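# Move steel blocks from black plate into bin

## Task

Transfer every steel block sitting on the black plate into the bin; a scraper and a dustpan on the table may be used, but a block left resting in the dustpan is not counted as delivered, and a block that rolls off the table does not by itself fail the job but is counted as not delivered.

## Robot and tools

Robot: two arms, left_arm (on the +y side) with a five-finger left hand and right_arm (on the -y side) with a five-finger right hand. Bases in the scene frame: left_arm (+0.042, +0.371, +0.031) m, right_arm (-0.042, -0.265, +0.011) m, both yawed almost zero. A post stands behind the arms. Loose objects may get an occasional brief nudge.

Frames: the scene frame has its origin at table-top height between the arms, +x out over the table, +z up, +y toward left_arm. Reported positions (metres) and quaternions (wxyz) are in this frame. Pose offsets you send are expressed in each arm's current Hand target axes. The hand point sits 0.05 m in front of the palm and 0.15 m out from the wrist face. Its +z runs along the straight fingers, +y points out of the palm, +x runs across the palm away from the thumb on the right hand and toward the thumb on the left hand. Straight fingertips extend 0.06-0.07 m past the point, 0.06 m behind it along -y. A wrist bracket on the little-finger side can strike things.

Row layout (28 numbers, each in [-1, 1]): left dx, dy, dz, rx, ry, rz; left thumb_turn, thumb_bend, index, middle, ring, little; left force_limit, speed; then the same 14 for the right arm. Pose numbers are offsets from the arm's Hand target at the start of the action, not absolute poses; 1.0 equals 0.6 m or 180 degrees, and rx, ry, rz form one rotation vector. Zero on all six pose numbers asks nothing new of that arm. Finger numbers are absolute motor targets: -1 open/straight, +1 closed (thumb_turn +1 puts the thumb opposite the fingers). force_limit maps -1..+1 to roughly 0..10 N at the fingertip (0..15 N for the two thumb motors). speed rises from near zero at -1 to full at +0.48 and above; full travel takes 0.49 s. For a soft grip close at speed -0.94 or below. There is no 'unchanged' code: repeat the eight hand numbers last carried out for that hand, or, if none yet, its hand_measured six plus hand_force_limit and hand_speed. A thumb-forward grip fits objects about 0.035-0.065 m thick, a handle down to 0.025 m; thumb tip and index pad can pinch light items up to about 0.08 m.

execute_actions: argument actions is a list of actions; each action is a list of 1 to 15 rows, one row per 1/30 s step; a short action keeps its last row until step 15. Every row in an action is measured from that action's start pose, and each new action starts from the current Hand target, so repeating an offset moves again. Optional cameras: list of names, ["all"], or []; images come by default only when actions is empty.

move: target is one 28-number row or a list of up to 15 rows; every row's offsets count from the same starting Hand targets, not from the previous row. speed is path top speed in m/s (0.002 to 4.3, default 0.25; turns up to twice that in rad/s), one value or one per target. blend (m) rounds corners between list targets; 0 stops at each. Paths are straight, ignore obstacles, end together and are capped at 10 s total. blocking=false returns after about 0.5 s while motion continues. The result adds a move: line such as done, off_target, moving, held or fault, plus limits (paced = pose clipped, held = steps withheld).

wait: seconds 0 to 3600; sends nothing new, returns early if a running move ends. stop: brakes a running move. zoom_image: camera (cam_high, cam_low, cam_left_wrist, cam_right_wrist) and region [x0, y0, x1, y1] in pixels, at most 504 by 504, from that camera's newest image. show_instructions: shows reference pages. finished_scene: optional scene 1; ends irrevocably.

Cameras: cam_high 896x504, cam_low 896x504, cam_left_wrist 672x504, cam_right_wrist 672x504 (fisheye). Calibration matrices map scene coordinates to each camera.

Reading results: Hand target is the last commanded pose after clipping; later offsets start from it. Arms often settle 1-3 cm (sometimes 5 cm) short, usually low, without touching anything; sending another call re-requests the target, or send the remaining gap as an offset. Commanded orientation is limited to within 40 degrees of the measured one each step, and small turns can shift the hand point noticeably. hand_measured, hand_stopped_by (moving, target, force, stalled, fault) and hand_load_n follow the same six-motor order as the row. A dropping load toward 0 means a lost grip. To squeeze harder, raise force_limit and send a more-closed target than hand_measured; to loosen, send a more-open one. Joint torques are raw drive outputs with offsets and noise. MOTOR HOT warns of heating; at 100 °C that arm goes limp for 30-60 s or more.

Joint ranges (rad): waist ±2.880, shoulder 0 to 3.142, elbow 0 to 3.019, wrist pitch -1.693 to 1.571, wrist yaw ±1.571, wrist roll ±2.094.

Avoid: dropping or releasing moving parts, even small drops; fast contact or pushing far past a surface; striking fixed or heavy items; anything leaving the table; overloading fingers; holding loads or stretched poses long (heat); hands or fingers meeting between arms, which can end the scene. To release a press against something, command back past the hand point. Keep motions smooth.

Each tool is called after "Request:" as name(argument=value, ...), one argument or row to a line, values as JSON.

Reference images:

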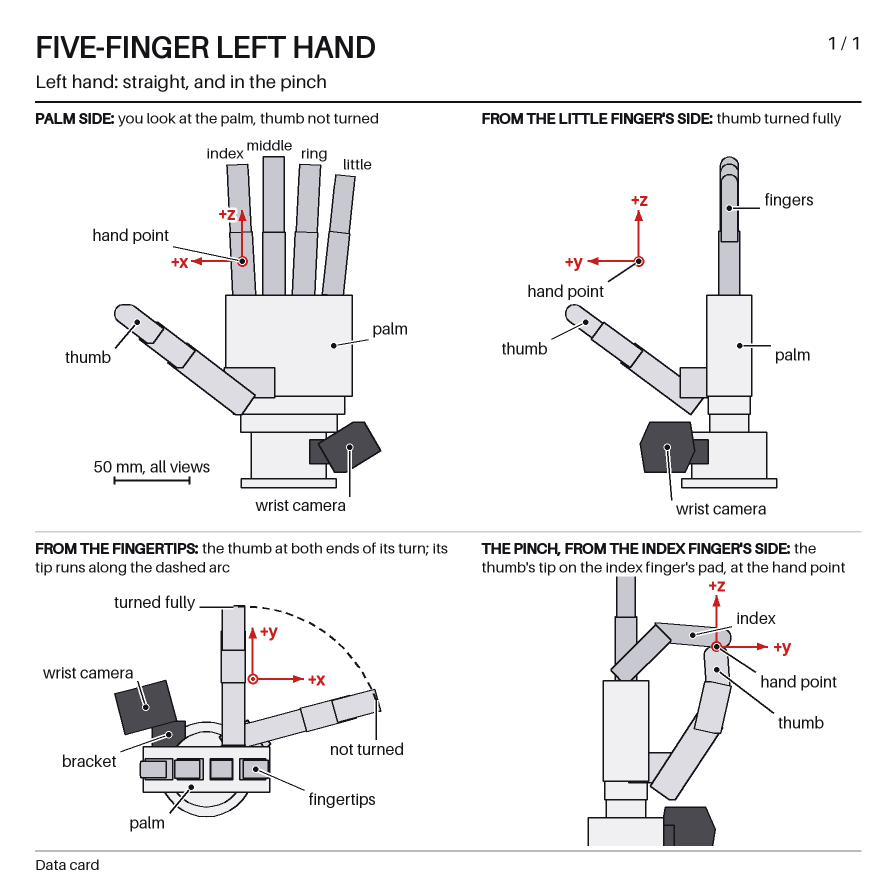

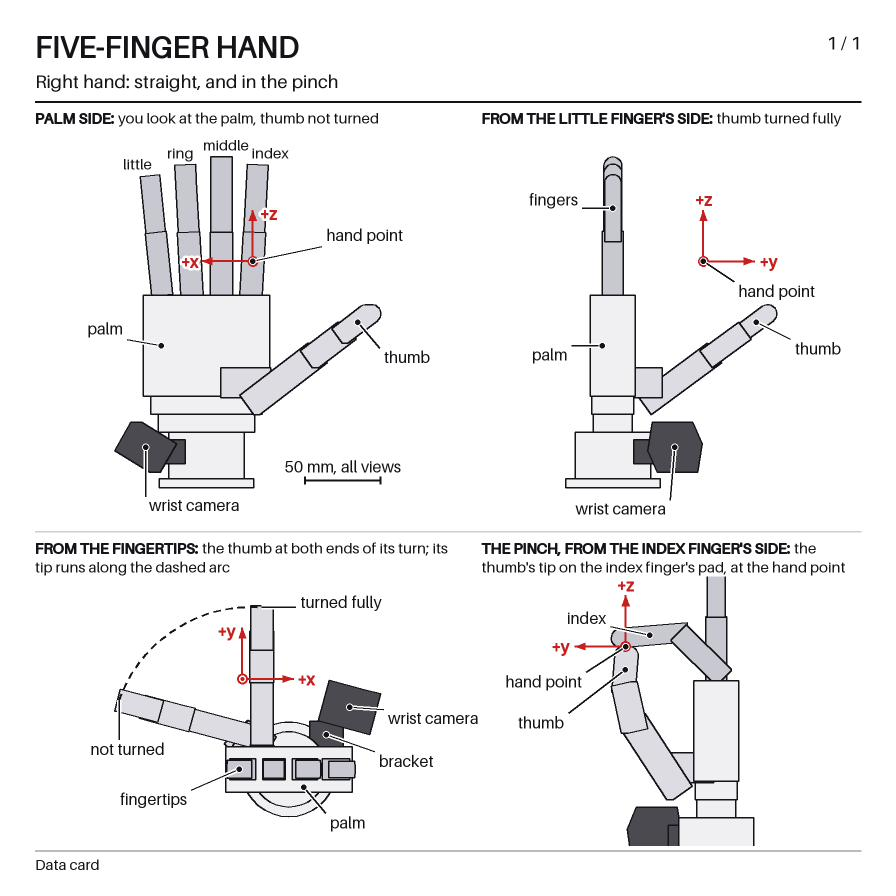

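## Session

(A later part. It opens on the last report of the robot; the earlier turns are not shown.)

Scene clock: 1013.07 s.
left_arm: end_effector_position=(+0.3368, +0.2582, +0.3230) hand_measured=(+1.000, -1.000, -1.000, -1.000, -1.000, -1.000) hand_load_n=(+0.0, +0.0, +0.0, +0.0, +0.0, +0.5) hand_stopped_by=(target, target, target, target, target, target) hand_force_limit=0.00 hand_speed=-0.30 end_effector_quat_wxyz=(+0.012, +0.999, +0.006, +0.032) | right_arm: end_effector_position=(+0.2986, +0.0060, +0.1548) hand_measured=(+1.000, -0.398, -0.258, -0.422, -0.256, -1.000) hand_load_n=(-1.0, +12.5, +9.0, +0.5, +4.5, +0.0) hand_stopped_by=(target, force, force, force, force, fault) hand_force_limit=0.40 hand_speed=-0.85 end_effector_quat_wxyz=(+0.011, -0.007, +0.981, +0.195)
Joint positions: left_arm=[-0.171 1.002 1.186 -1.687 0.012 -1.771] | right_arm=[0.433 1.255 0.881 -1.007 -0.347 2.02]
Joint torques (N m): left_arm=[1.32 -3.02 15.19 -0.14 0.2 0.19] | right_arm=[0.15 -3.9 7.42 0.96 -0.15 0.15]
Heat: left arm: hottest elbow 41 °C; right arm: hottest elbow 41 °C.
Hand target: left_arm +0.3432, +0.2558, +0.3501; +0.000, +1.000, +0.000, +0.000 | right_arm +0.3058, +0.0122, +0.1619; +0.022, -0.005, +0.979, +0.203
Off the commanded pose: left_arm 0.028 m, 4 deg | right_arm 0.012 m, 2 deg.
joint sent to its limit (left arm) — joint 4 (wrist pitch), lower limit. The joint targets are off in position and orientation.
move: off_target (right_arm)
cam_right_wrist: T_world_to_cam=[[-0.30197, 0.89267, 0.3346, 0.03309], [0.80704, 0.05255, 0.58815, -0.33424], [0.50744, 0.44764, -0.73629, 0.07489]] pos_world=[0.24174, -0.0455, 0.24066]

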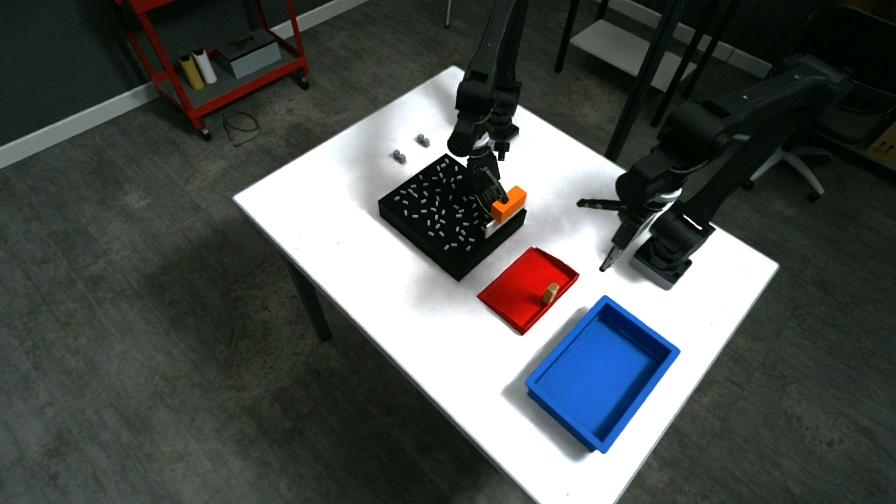

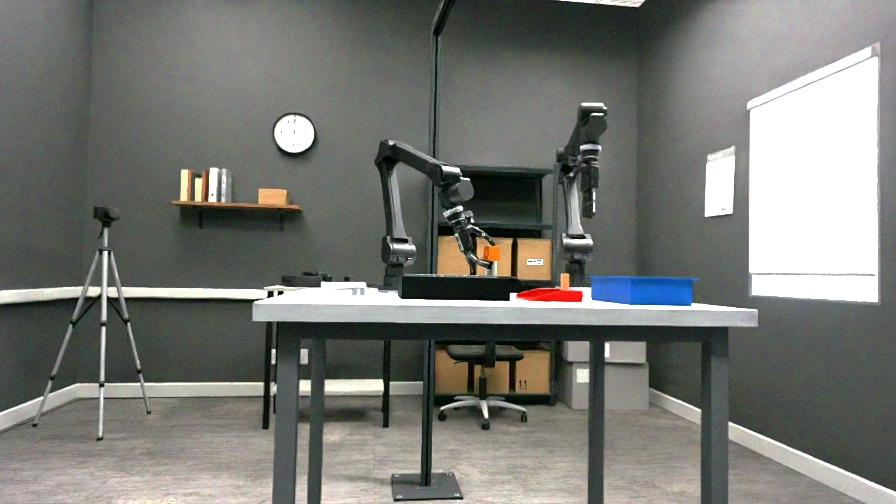

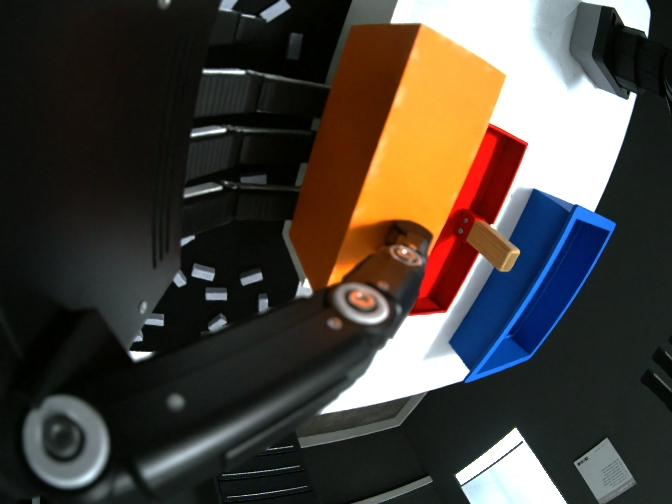

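Request:
move(
  target=[0,0,0,0,0,0,1,-1,-1,-1,-1,-1,0,-0.3,0,-0.0046,0.0107,0,0,0,1,0.1,0.3,0.3,0.3,-1,0.4,-0.85],
  speed=0.04,
  cameras=["cam_low"],
)

Request:
zoom_image(
  camera="cam_low",
  region=[430, 230, 530, 300],
)

Scene clock: 1021.00 s.
left_arm: end_effector_position=(+0.3368, +0.2582, +0.3230) hand_measured=(+1.000, -1.000, -1.000, -1.000, -1.000, -1.000) hand_load_n=(+0.0, +0.0, +0.0, +0.0, +0.0, +0.0) hand_stopped_by=(target, target, target, target, target, target) hand_force_limit=0.00 hand_speed=-0.30 end_effector_quat_wxyz=(+0.012, +0.999, +0.006, +0.032) | right_arm: end_effector_position=(+0.3008, +0.0070, +0.1536) hand_measured=(+1.000, -0.398, -0.258, -0.422, -0.256, -1.000) hand_load_n=(-2.0, +13.0, +8.0, +0.0, +4.0, +0.0) hand_stopped_by=(target, force, force, force, force, fault) hand_force_limit=0.40 hand_speed=-0.85 end_effector_quat_wxyz=(+0.018, -0.008, +0.980, +0.198)
Joint positions: left_arm=[-0.171 1.002 1.186 -1.687 0.012 -1.771] | right_arm=[0.433 1.255 0.873 -0.984 -0.347 2.02]
Joint torques (N m): left_arm=[1.49 -2.9 15.16 -0.14 0.19 0.17] | right_arm=[0.09 -3.25 6.97 0.9 -0.15 0.14]
Heat: left arm: hottest elbow 42 °C; right arm: hottest elbow 41 °C.
Hand target: left_arm +0.3432, +0.2558, +0.3501; +0.000, +1.000, +0.000, +0.000 | right_arm +0.3061, +0.0122, +0.1549; +0.022, -0.005, +0.979, +0.203
Off the commanded pose: left_arm 0.028 m, 4 deg | right_arm 0.008 m, 1 deg.
joint sent to its limit (left arm) — joint 4 (wrist pitch), lower limit. The joint targets are off in position and orientation.
move: done

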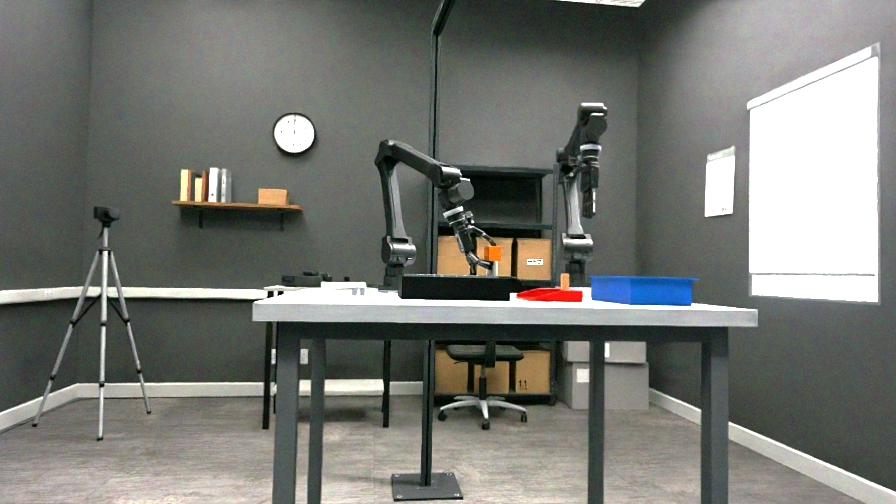

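Scaled by 5.040.

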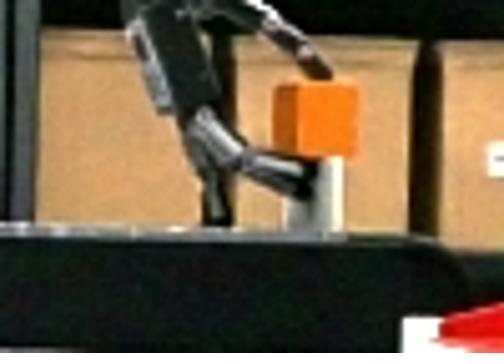

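Request:
move(
  target=[0,0,0,0,0,0,1,-1,-1,-1,-1,-1,0,-0.3,0,-0.1148,-0.0496,0,0,0,1,0.1,0.3,0.3,0.3,-1,0.4,-0.85],
  speed=0.06,
  cameras=["cam_high","cam_low","cam_right_wrist"],
)

Request:
zoom_image(
  camera="cam_low",
  region=[430, 230, 530, 300],
)

Request:
zoom_image(
  camera="cam_high",
  region=[370, 130, 550, 290],
)

Scene clock: 1028.10 s.
left_arm: end_effector_position=(+0.3368, +0.2582, +0.3230) hand_measured=(+1.000, -1.000, -1.000, -1.000, -1.000, -1.000) hand_load_n=(+0.0, +0.0, +0.0, +0.0, +0.0, +0.0) hand_stopped_by=(target, target, target, target, target, target) hand_force_limit=0.00 hand_speed=-0.30 end_effector_quat_wxyz=(+0.012, +0.999, +0.006, +0.032) | right_arm: end_effector_position=(+0.3034, -0.0537, +0.1519) hand_measured=(+1.000, -0.398, -0.258, -0.422, -0.256, -1.000) hand_load_n=(-2.5, +13.5, +7.0, +0.0, +5.0, +0.0) hand_stopped_by=(target, force, force, force, force, fault) hand_force_limit=0.40 hand_speed=-0.85 end_effector_quat_wxyz=(+0.019, -0.015, +0.978, +0.206)
Joint positions: left_arm=[-0.171 1.002 1.186 -1.687 0.012 -1.771] | right_arm=[0.247 1.223 0.838 -1.047 -0.393 1.812]
Joint torques (N m): left_arm=[1.32 -2.84 15.13 -0.08 0.18 0.18] | right_arm=[-2.08 -4.01 6.48 -0.29 -0.09 -0.02]
Heat: left arm: hottest elbow 42 °C; right arm: hottest elbow 41 °C.
Hand target: left_arm +0.3432, +0.2558, +0.3501; +0.000, +1.000, +0.000, +0.000 | right_arm +0.3061, -0.0628, +0.1547; +0.022, -0.005, +0.979, +0.203
Off the commanded pose: left_arm 0.028 m, 4 deg | right_arm 0.010 m, 1 deg.
joint sent to its limit (left arm) — joint 4 (wrist pitch), lower limit. The joint targets are off in position and orientation.
move: done
cam_right_wrist: T_world_to_cam=[[-0.32074, 0.88122, 0.34724, 0.09199], [0.79488, 0.05107, 0.60461, -0.33221], [0.51506, 0.46994, -0.71685, 0.0929]] pos_world=[0.24572, -0.10775, 0.23551]

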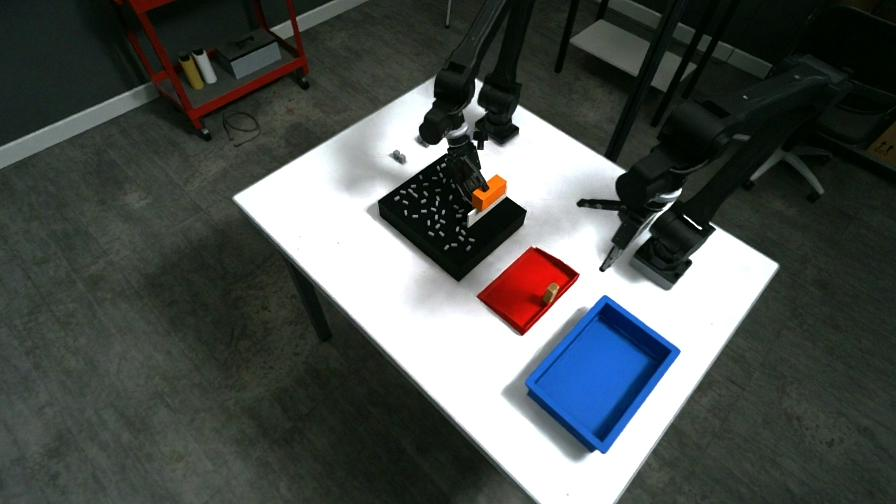

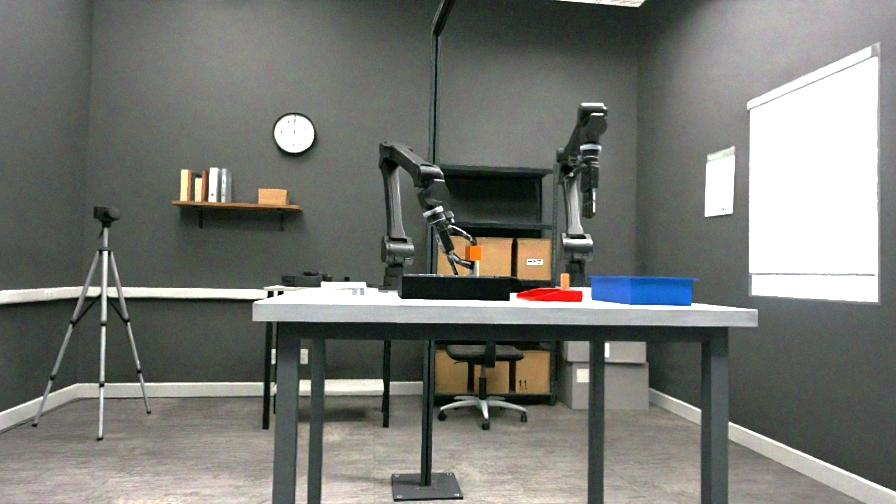

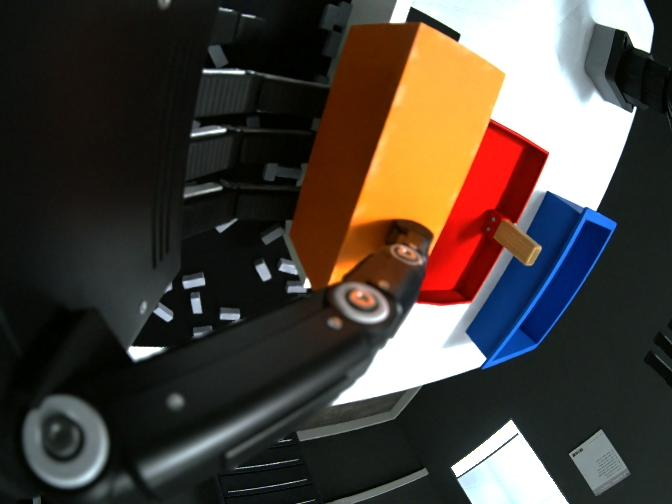

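Scaled by 5.040.

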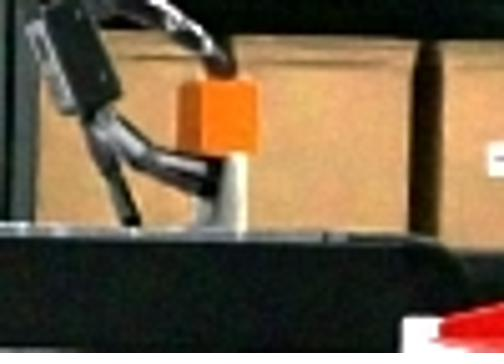

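Scaled by 2.800.

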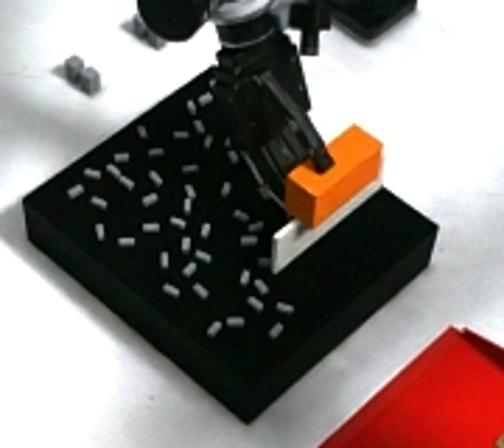

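Request:
move(
  target=[
    [0,0,0,0,0,0,1,-1,-1,-1,-1,-1,0,-0.3,0,0.0198,-0.0459,0,0,0,1,0.1,0.3,0.3,0.3,-1,0.4,-0.85],
    [0,0,0,0,0,0,1,-1,-1,-1,-1,-1,0,-0.3,-0.1867,0.1347,0.0038,0,0,0,1,0.1,0.3,0.3,0.3,-1,0.4,-0.85],
  ],
  speed=0.12,
  cameras=["cam_high","cam_low","cam_right_wrist"],
)

Request:
zoom_image(
  camera="cam_low",
  region=[430, 230, 530, 300],
)

Request:
zoom_image(
  camera="cam_high",
  region=[370, 130, 550, 290],
)

Scene clock: 1037.17 s.
left_arm: end_effector_position=(+0.3368, +0.2582, +0.3230) hand_measured=(+1.000, -1.000, -1.000, -1.000, -1.000, -1.000) hand_load_n=(+0.0, +0.0, +0.0, +0.0, +0.0, +0.0) hand_stopped_by=(target, target, target, target, target, target) hand_force_limit=0.00 hand_speed=-0.30 end_effector_quat_wxyz=(+0.012, +0.999, +0.006, +0.032) | right_arm: end_effector_position=(+0.3956, +0.0016, +0.1651) hand_measured=(+1.000, -0.398, -0.258, -0.422, -0.256, -1.000) hand_load_n=(-0.5, +12.5, +9.5, +0.0, +4.5, +0.0) hand_stopped_by=(target, force, force, force, force, fault) hand_force_limit=0.40 hand_speed=-0.85 end_effector_quat_wxyz=(-0.007, -0.004, +0.982, +0.191)
Joint positions: left_arm=[-0.171 1.002 1.186 -1.687 0.012 -1.771] | right_arm=[0.327 1.505 1.165 -1.118 -0.369 1.907]
Joint torques (N m): left_arm=[1.2 -3.08 15.13 -0.14 0.19 0.18] | right_arm=[0.5 -7.06 10.52 0.68 -0.16 0.16]
Heat: left arm: hottest elbow 42 °C; right arm: hottest elbow 41 °C.
Hand target: left_arm +0.3432, +0.2558, +0.3501; +0.000, +1.000, +0.000, +0.000 | right_arm +0.4167, +0.0122, +0.1899; +0.022, -0.005, +0.979, +0.203
Off the commanded pose: left_arm 0.028 m, 4 deg | right_arm 0.034 m, 4 deg.
joint sent to its limit (left arm) — joint 4 (wrist pitch), lower limit. The joint targets are off in position and orientation.
move: off_target (right_arm)
cam_right_wrist: T_world_to_cam=[[-0.29208, 0.89485, 0.33754, 0.05838], [0.82764, 0.05963, 0.55809, -0.42155], [0.47927, 0.44237, -0.75802, 0.04991]] pos_world=[0.34202, -0.04918, 0.25339]

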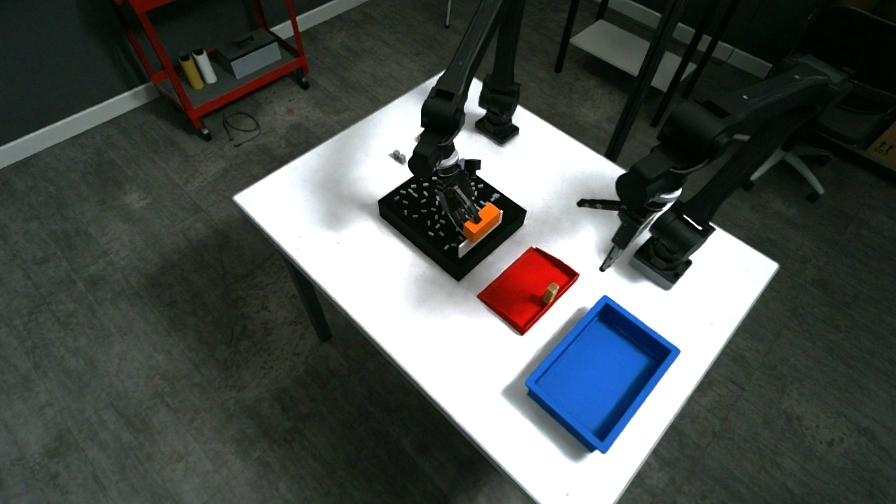

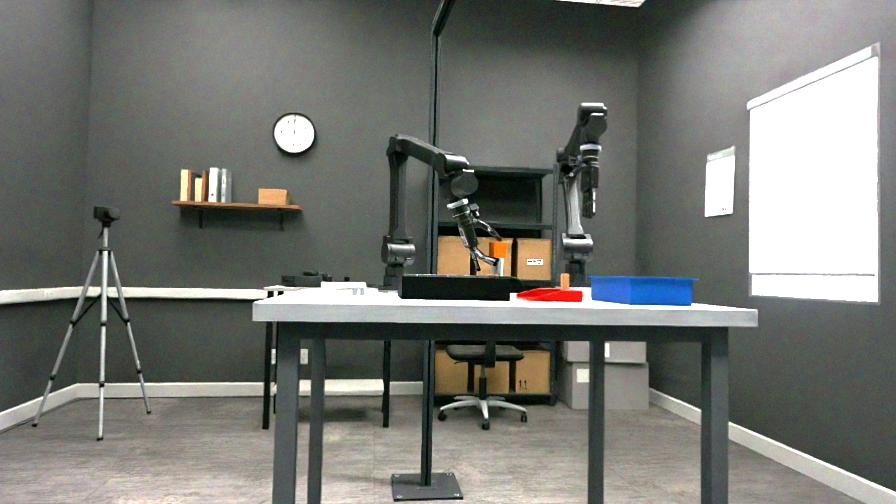

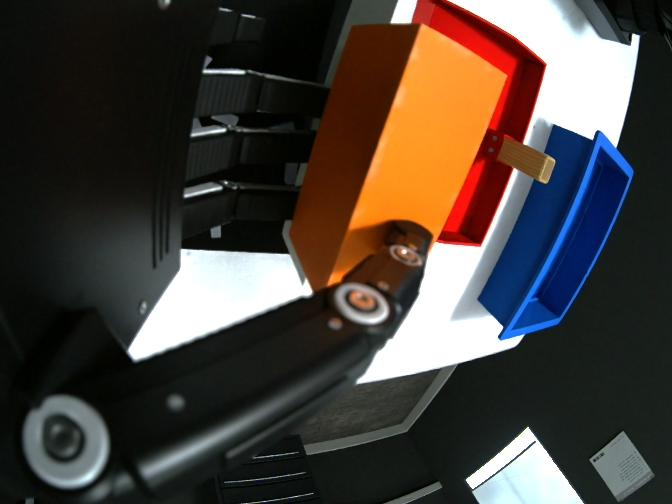

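Scaled by 5.040.

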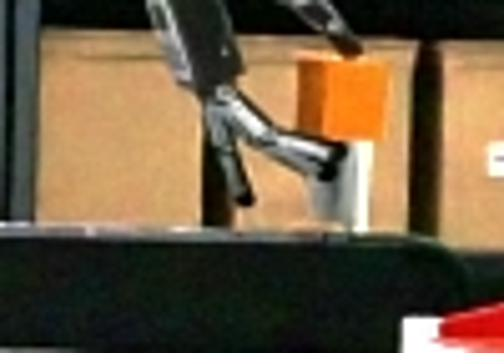

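Scaled by 2.800.

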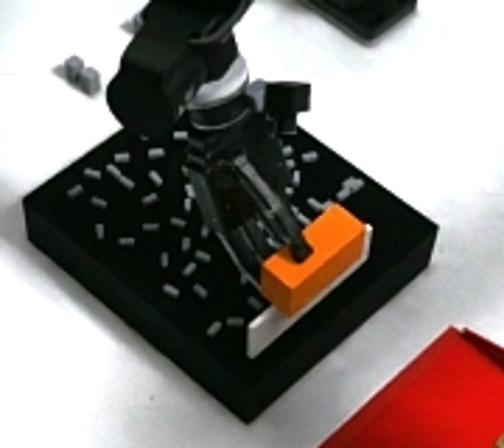

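Request:
move(
  target=[0,0,0,0,0,0,1,-1,-1,-1,-1,-1,0,-0.3,-0.025,-0.0025,0.0235,0,0,0,1,0.1,0.3,0.3,0.3,-1,0.4,-0.85],
  speed=0.06,
  cameras=["cam_low"],
)

Request:
zoom_image(
  camera="cam_low",
  region=[430, 230, 530, 300],
)

Scene clock: 1041.63 s.
left_arm: end_effector_position=(+0.3368, +0.2582, +0.3230) hand_measured=(+1.000, -1.000, -1.000, -1.000, -1.000, -1.000) hand_load_n=(+0.0, +0.0, +0.0, +0.0, +0.0, +0.0) hand_stopped_by=(target, target, target, target, target, target) hand_force_limit=0.00 hand_speed=-0.30 end_effector_quat_wxyz=(+0.012, +0.999, +0.006, +0.032) | right_arm: end_effector_position=(+0.4119, +0.0070, +0.1579) hand_measured=(+1.000, -0.398, -0.258, -0.422, -0.256, -1.000) hand_load_n=(-1.5, +13.0, +8.5, +0.0, +4.5, +0.0) hand_stopped_by=(target, force, force, force, force, fault) hand_force_limit=0.40 hand_speed=-0.85 end_effector_quat_wxyz=(-0.003, -0.005, +0.981, +0.193)
Joint positions: left_arm=[-0.171 1.002 1.186 -1.687 0.012 -1.771] | right_arm=[0.327 1.549 1.194 -1.093 -0.369 1.908]
Joint torques (N m): left_arm=[1.32 -2.9 15.13 -0.13 0.18 0.18] | right_arm=[0.09 -7 10.09 0.76 -0.17 0.14]
Heat: left arm: hottest elbow 42 °C; right arm: hottest elbow 41 °C.
Hand target: left_arm +0.3432, +0.2558, +0.3501; +0.000, +1.000, +0.000, +0.000 | right_arm +0.4323, +0.0165, +0.1770; +0.022, -0.005, +0.979, +0.203
Off the commanded pose: left_arm 0.028 m, 4 deg | right_arm 0.029 m, 3 deg.
joint sent to its limit (left arm) — joint 4 (wrist pitch), lower limit. The joint targets are off in position and orientation.
move: off_target (right_arm)

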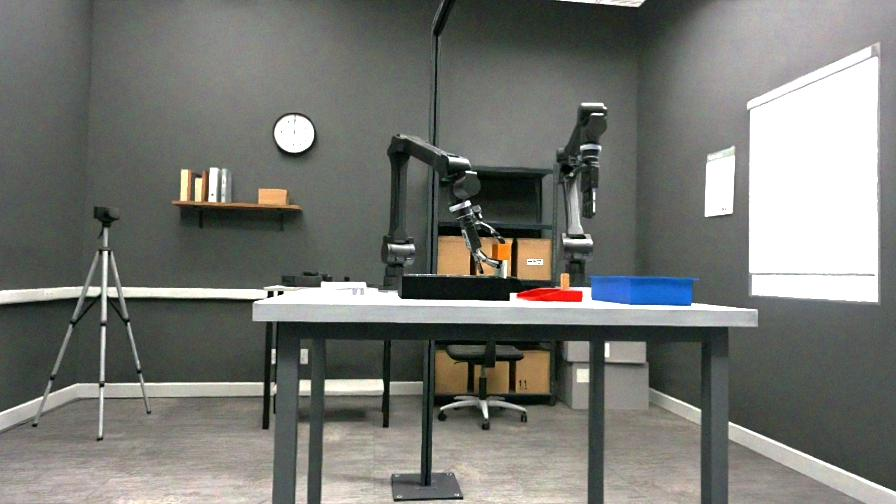

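Scaled by 5.040.

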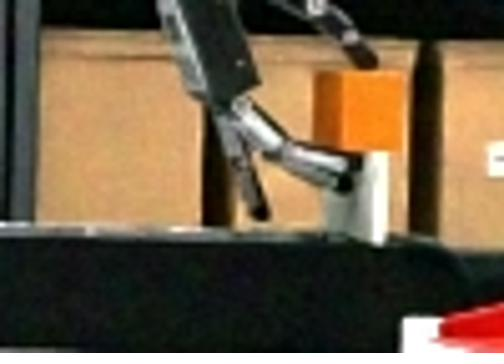

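Request:
move(
  target=[0,0,0,0,0,0,1,-1,-1,-1,-1,-1,0,-0.3,0,-0.0053,0.0122,0,0,0,1,0.1,0.3,0.3,0.3,-1,0.4,-0.85],
  speed=0.06,
  cameras=["cam_low","cam_high"],
)

Request:
zoom_image(
  camera="cam_low",
  region=[430, 230, 530, 300],
)

Request:
zoom_image(
  camera="cam_high",
  region=[420, 190, 520, 290],
)

Scene clock: 1046.50 s.
left_arm: end_effector_position=(+0.3368, +0.2582, +0.3230) hand_measured=(+1.000, -1.000, -1.000, -1.000, -1.000, -1.000) hand_load_n=(+0.0, +0.0, +0.0, +0.0, +0.0, +0.0) hand_stopped_by=(target, target, target, target, target, target) hand_force_limit=0.00 hand_speed=-0.30 end_effector_quat_wxyz=(+0.012, +0.999, +0.006, +0.032) | right_arm: end_effector_position=(+0.4166, +0.0087, +0.1566) hand_measured=(+1.000, -0.398, -0.258, -0.422, -0.256, -1.000) hand_load_n=(-1.5, +13.0, +8.0, +0.0, +4.5, +0.0) hand_stopped_by=(target, force, force, force, force, fault) hand_force_limit=0.40 hand_speed=-0.85 end_effector_quat_wxyz=(+0.004, -0.007, +0.981, +0.195)
Joint positions: left_arm=[-0.171 1.002 1.186 -1.687 0.012 -1.771] | right_arm=[0.327 1.555 1.194 -1.072 -0.369 1.907]
Joint torques (N m): left_arm=[1.32 -2.84 15.16 -0.12 0.19 0.18] | right_arm=[0.09 -6.95 9.13 0.75 -0.16 0.13]
Heat: left arm: hottest elbow 42 °C; right arm: hottest elbow 41 °C.
Hand target: left_arm +0.3432, +0.2558, +0.3501; +0.000, +1.000, +0.000, +0.000 | right_arm +0.4326, +0.0165, +0.1691; +0.022, -0.005, +0.979, +0.203
Off the commanded pose: left_arm 0.028 m, 4 deg | right_arm 0.022 m, 2 deg.
joint sent to its limit (left arm) — joint 4 (wrist pitch), lower limit. The joint targets are off in position and orientation.
move: off_target (right_arm)
Images, in order (width x height): cam_high 896x504, cam_low 896x504.

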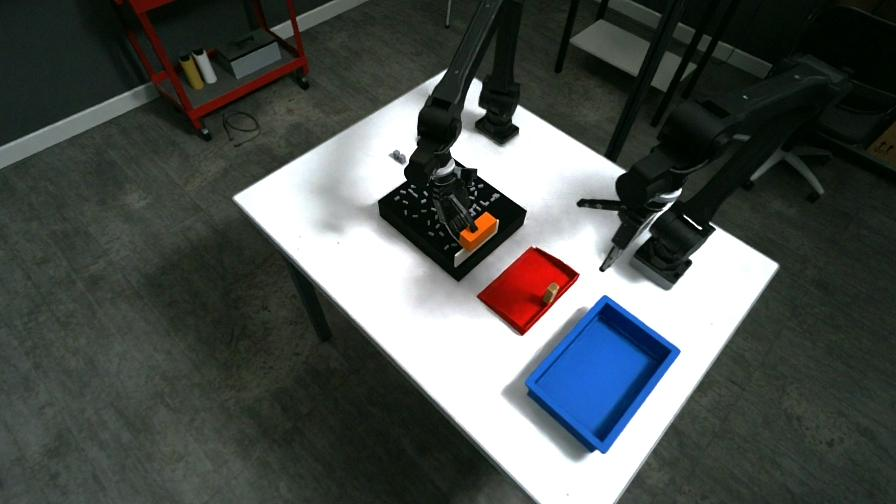

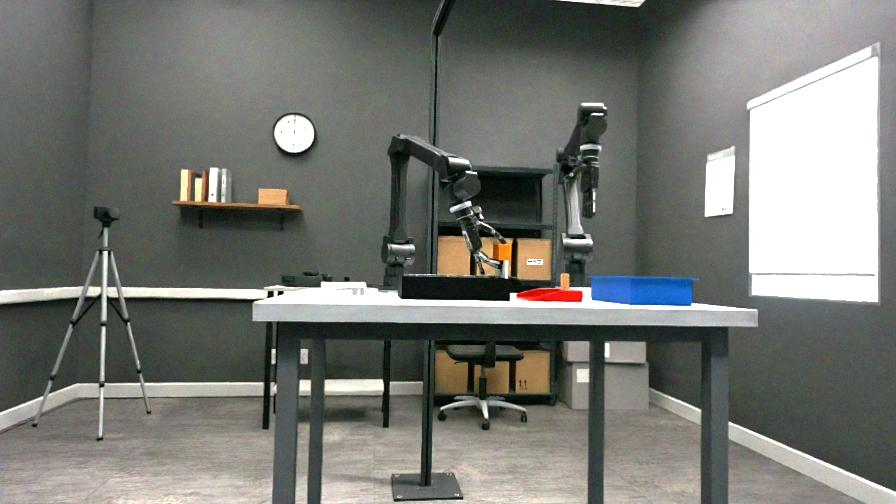

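Scaled by 5.040.

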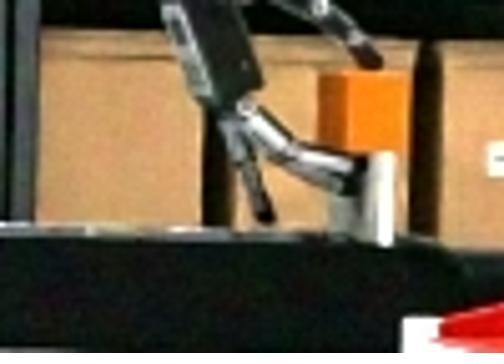

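Scaled by 5.040.

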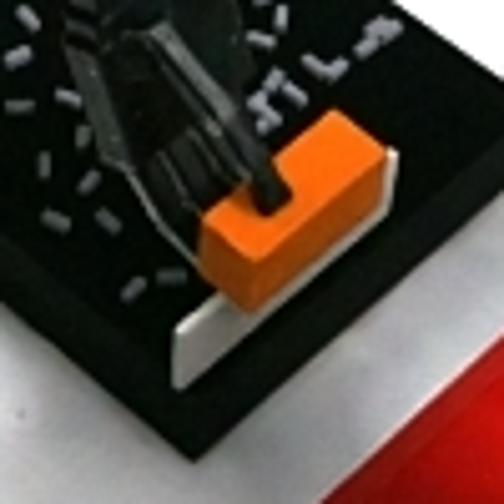

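Request:
move(
  target=[0,0,0,0,0,0,1,-1,-1,-1,-1,-1,0,-0.3,0,-0.1217,-0.0526,0,0,0,1,0.1,0.3,0.3,0.3,-1,0.4,-0.85],
  speed=0.06,
  cameras=["cam_high","cam_low"],
)

Request:
zoom_image(
  camera="cam_high",
  region=[370, 130, 550, 290],
)

Scene clock: 1051.83 s.
left_arm: end_effector_position=(+0.3368, +0.2582, +0.3230) hand_measured=(+1.000, -1.000, -1.000, -1.000, -1.000, -1.000) hand_load_n=(+0.0, +0.0, +0.0, +0.0, +0.0, +0.0) hand_stopped_by=(target, target, target, target, target, target) hand_force_limit=0.00 hand_speed=-0.30 end_effector_quat_wxyz=(+0.012, +0.999, +0.006, +0.032) | right_arm: end_effector_position=(+0.4300, -0.0584, +0.1557) hand_measured=(+1.000, -0.398, -0.258, -0.422, -0.256, -1.000) hand_load_n=(-1.5, +13.0, +8.0, +0.0, +4.5, +0.0) hand_stopped_by=(target, force, force, force, force, fault) hand_force_limit=0.40 hand_speed=-0.85 end_effector_quat_wxyz=(+0.010, -0.005, +0.980, +0.199)
Joint positions: left_arm=[-0.171 1.002 1.186 -1.687 0.012 -1.771] | right_arm=[0.174 1.551 1.183 -1.112 -0.39 1.749]
Joint torques (N m): left_arm=[1.38 -2.78 15.17 -0.12 0.18 0.2] | right_arm=[-2.02 -8.88 6.89 -0.24 -0.29 -0.08]
Heat: left arm: hottest elbow 43 °C; right arm: hottest elbow 41 °C.
Hand target: left_arm +0.3432, +0.2558, +0.3501; +0.000, +1.000, +0.000, +0.000 | right_arm +0.4326, -0.0631, +0.1689; +0.022, -0.005, +0.979, +0.203
Off the commanded pose: left_arm 0.028 m, 4 deg | right_arm 0.014 m, 1 deg.
joint sent to its limit (left arm) — joint 4 (wrist pitch), lower limit. The joint targets are off in position and orientation.
move: off_target (right_arm)

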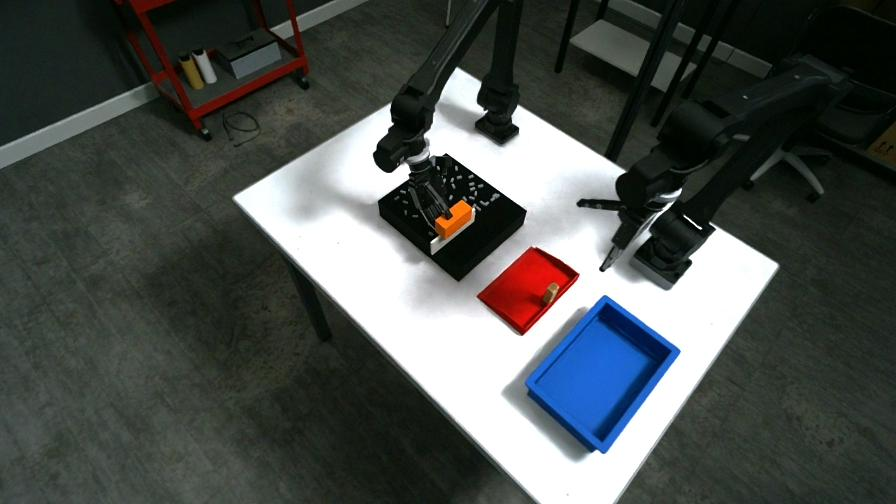

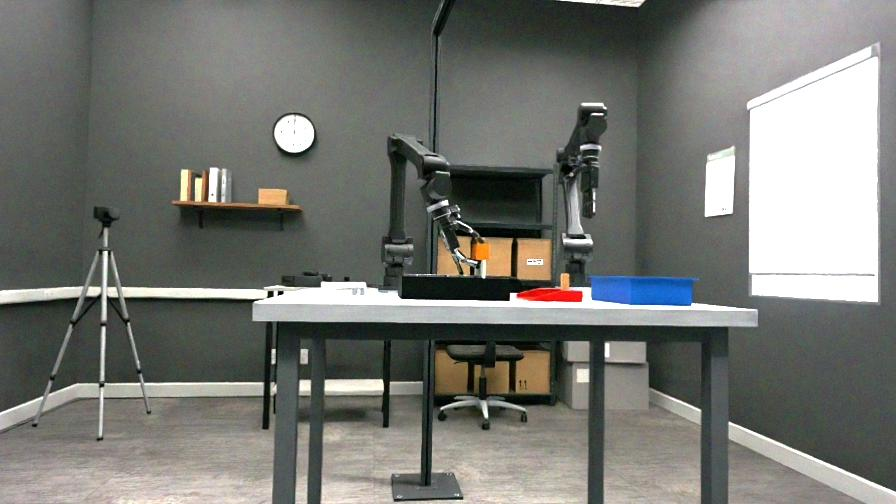

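Scaled by 2.800.

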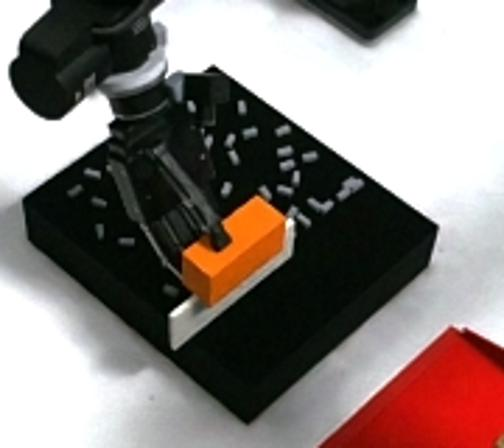

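Request:
move(
  target=[
    [0,0,0,0,0,0,1,-0.6,-0.7,-0.7,-0.7,-0.7,0,-0.3,0,0.0331,-0.0765,0,0,0,1,0.1,0.3,0.3,0.3,-1,0.4,-0.85],
    [0.023,0.058,0.320,0,0,0.0556,1,-0.6,-0.7,-0.7,-0.7,-0.7,0,-0.3,0.0667,-0.1832,-0.2065,0,0,0,1,0.1,0.3,0.3,0.3,-1,0.4,-0.85],
  ],
  speed=0.15,
  cameras=["all"],
)

Request:
zoom_image(
  camera="cam_high",
  region=[370, 130, 550, 290],
)

Request:
zoom_image(
  camera="cam_left_wrist",
  region=[200, 50, 470, 340],
)

Scene clock: 1139.10 s.
left_arm: end_effector_position=(+0.3529, +0.2237, +0.1582) hand_measured=(+1.000, -0.600, -0.700, -0.700, -0.700, -0.700) hand_load_n=(+0.0, +0.0, +0.0, +0.0, +0.5, +0.0) hand_stopped_by=(target, target, target, target, target, target) hand_force_limit=0.00 hand_speed=-0.30 end_effector_quat_wxyz=(-0.002, +0.997, -0.077, -0.007) | right_arm: end_effector_position=(+0.3858, -0.2129, +0.2157) hand_measured=(+1.000, -0.398, -0.258, -0.422, -0.256, -1.000) hand_load_n=(-0.5, +12.5, +9.5, +0.5, +4.5, +0.0) hand_stopped_by=(target, force, force, force, force, fault) hand_force_limit=0.40 hand_speed=-0.85 end_effector_quat_wxyz=(-0.003, +0.008, +0.980, +0.201)
Joint positions: left_arm=[-0.262 1.179 0.886 -1.292 -0.002 -1.695] | right_arm=[-0.193 1.436 1.221 -1.443 -0.395 1.373]
Joint torques (N m): left_arm=[0.21 -4.07 9.78 0.62 0.04 0.18] | right_arm=[-1.49 -7.94 8.24 -0.39 -0.58 -0.1]
Heat: left arm: hottest elbow 44 °C; right arm: hottest elbow 38 °C.
Hand target: left_arm +0.3568, +0.2208, +0.1582; +0.000, +0.996, -0.087, +0.000 | right_arm +0.3895, -0.2132, +0.2369; +0.022, -0.005, +0.979, +0.203
Off the commanded pose: left_arm 0.005 m, 1 deg | right_arm 0.022 m, 3 deg.
move: off_target (right_arm)
cam_left_wrist: T_world_to_cam=[[0.37762, 0.92511, -0.03962, -0.33304], [0.79835, -0.3036, 0.52006, -0.30043], [0.46909, -0.22801, -0.85321, 0.13671]] pos_world=[0.30148, 0.24806, 0.25969]
cam_right_wrist: T_world_to_cam=[[-0.27037, 0.89534, 0.35393, 0.21861], [0.82742, 0.02814, 0.56088, -0.43612], [0.49221, 0.44449, -0.74843, 0.18121]] pos_world=[0.33077, -0.26401, 0.30286]

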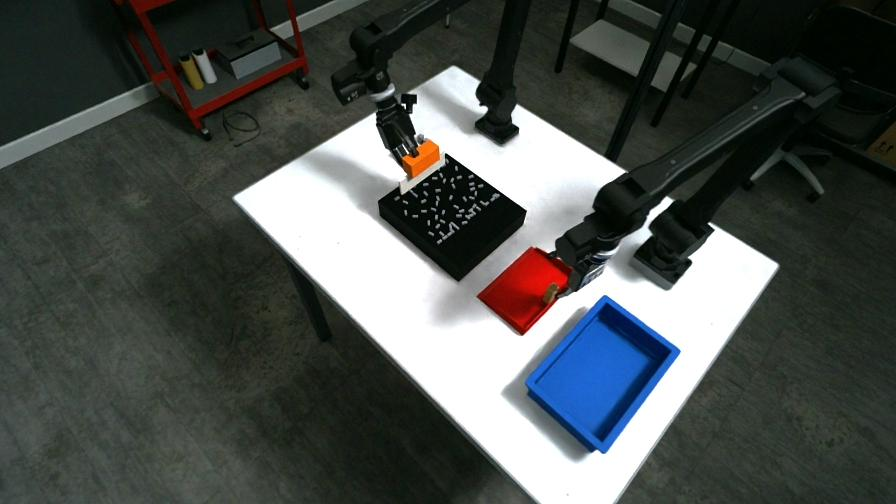

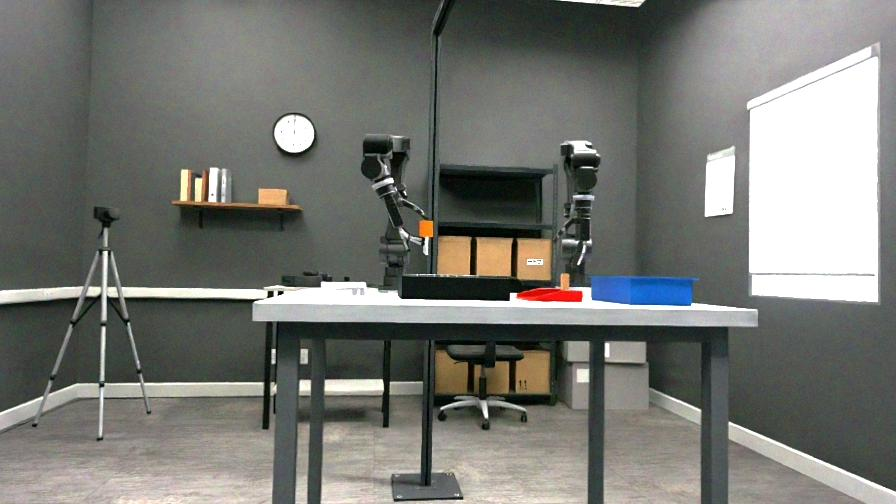

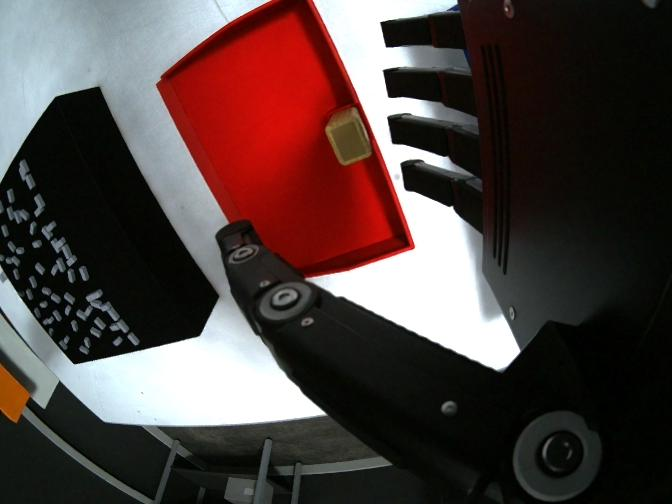

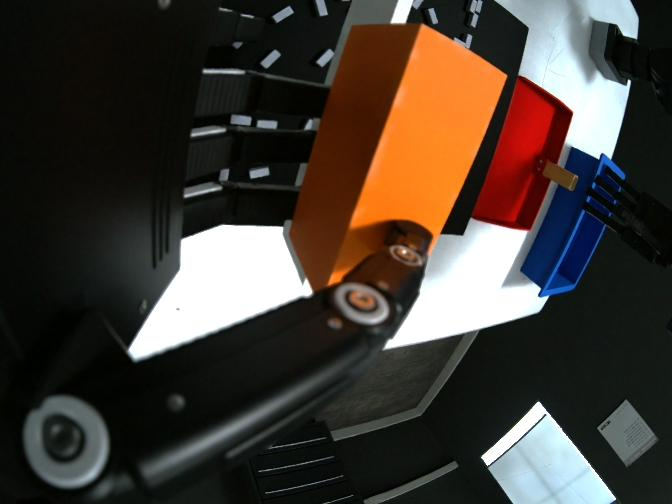

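Scaled by 2.800.

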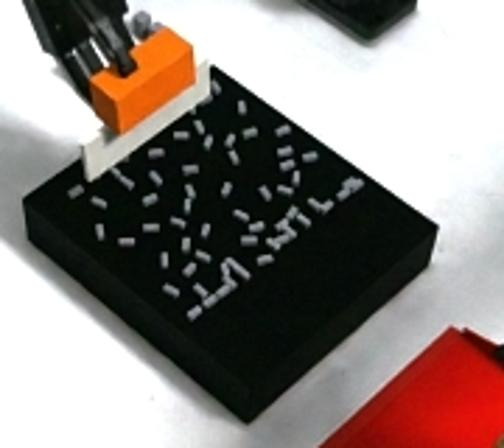

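Scaled by 1.738 from the camera's image (finer frame: 960x720).

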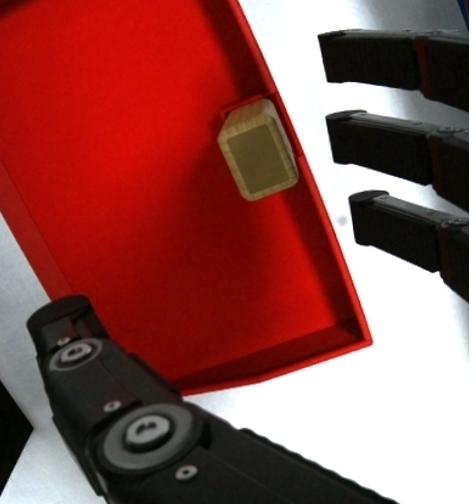

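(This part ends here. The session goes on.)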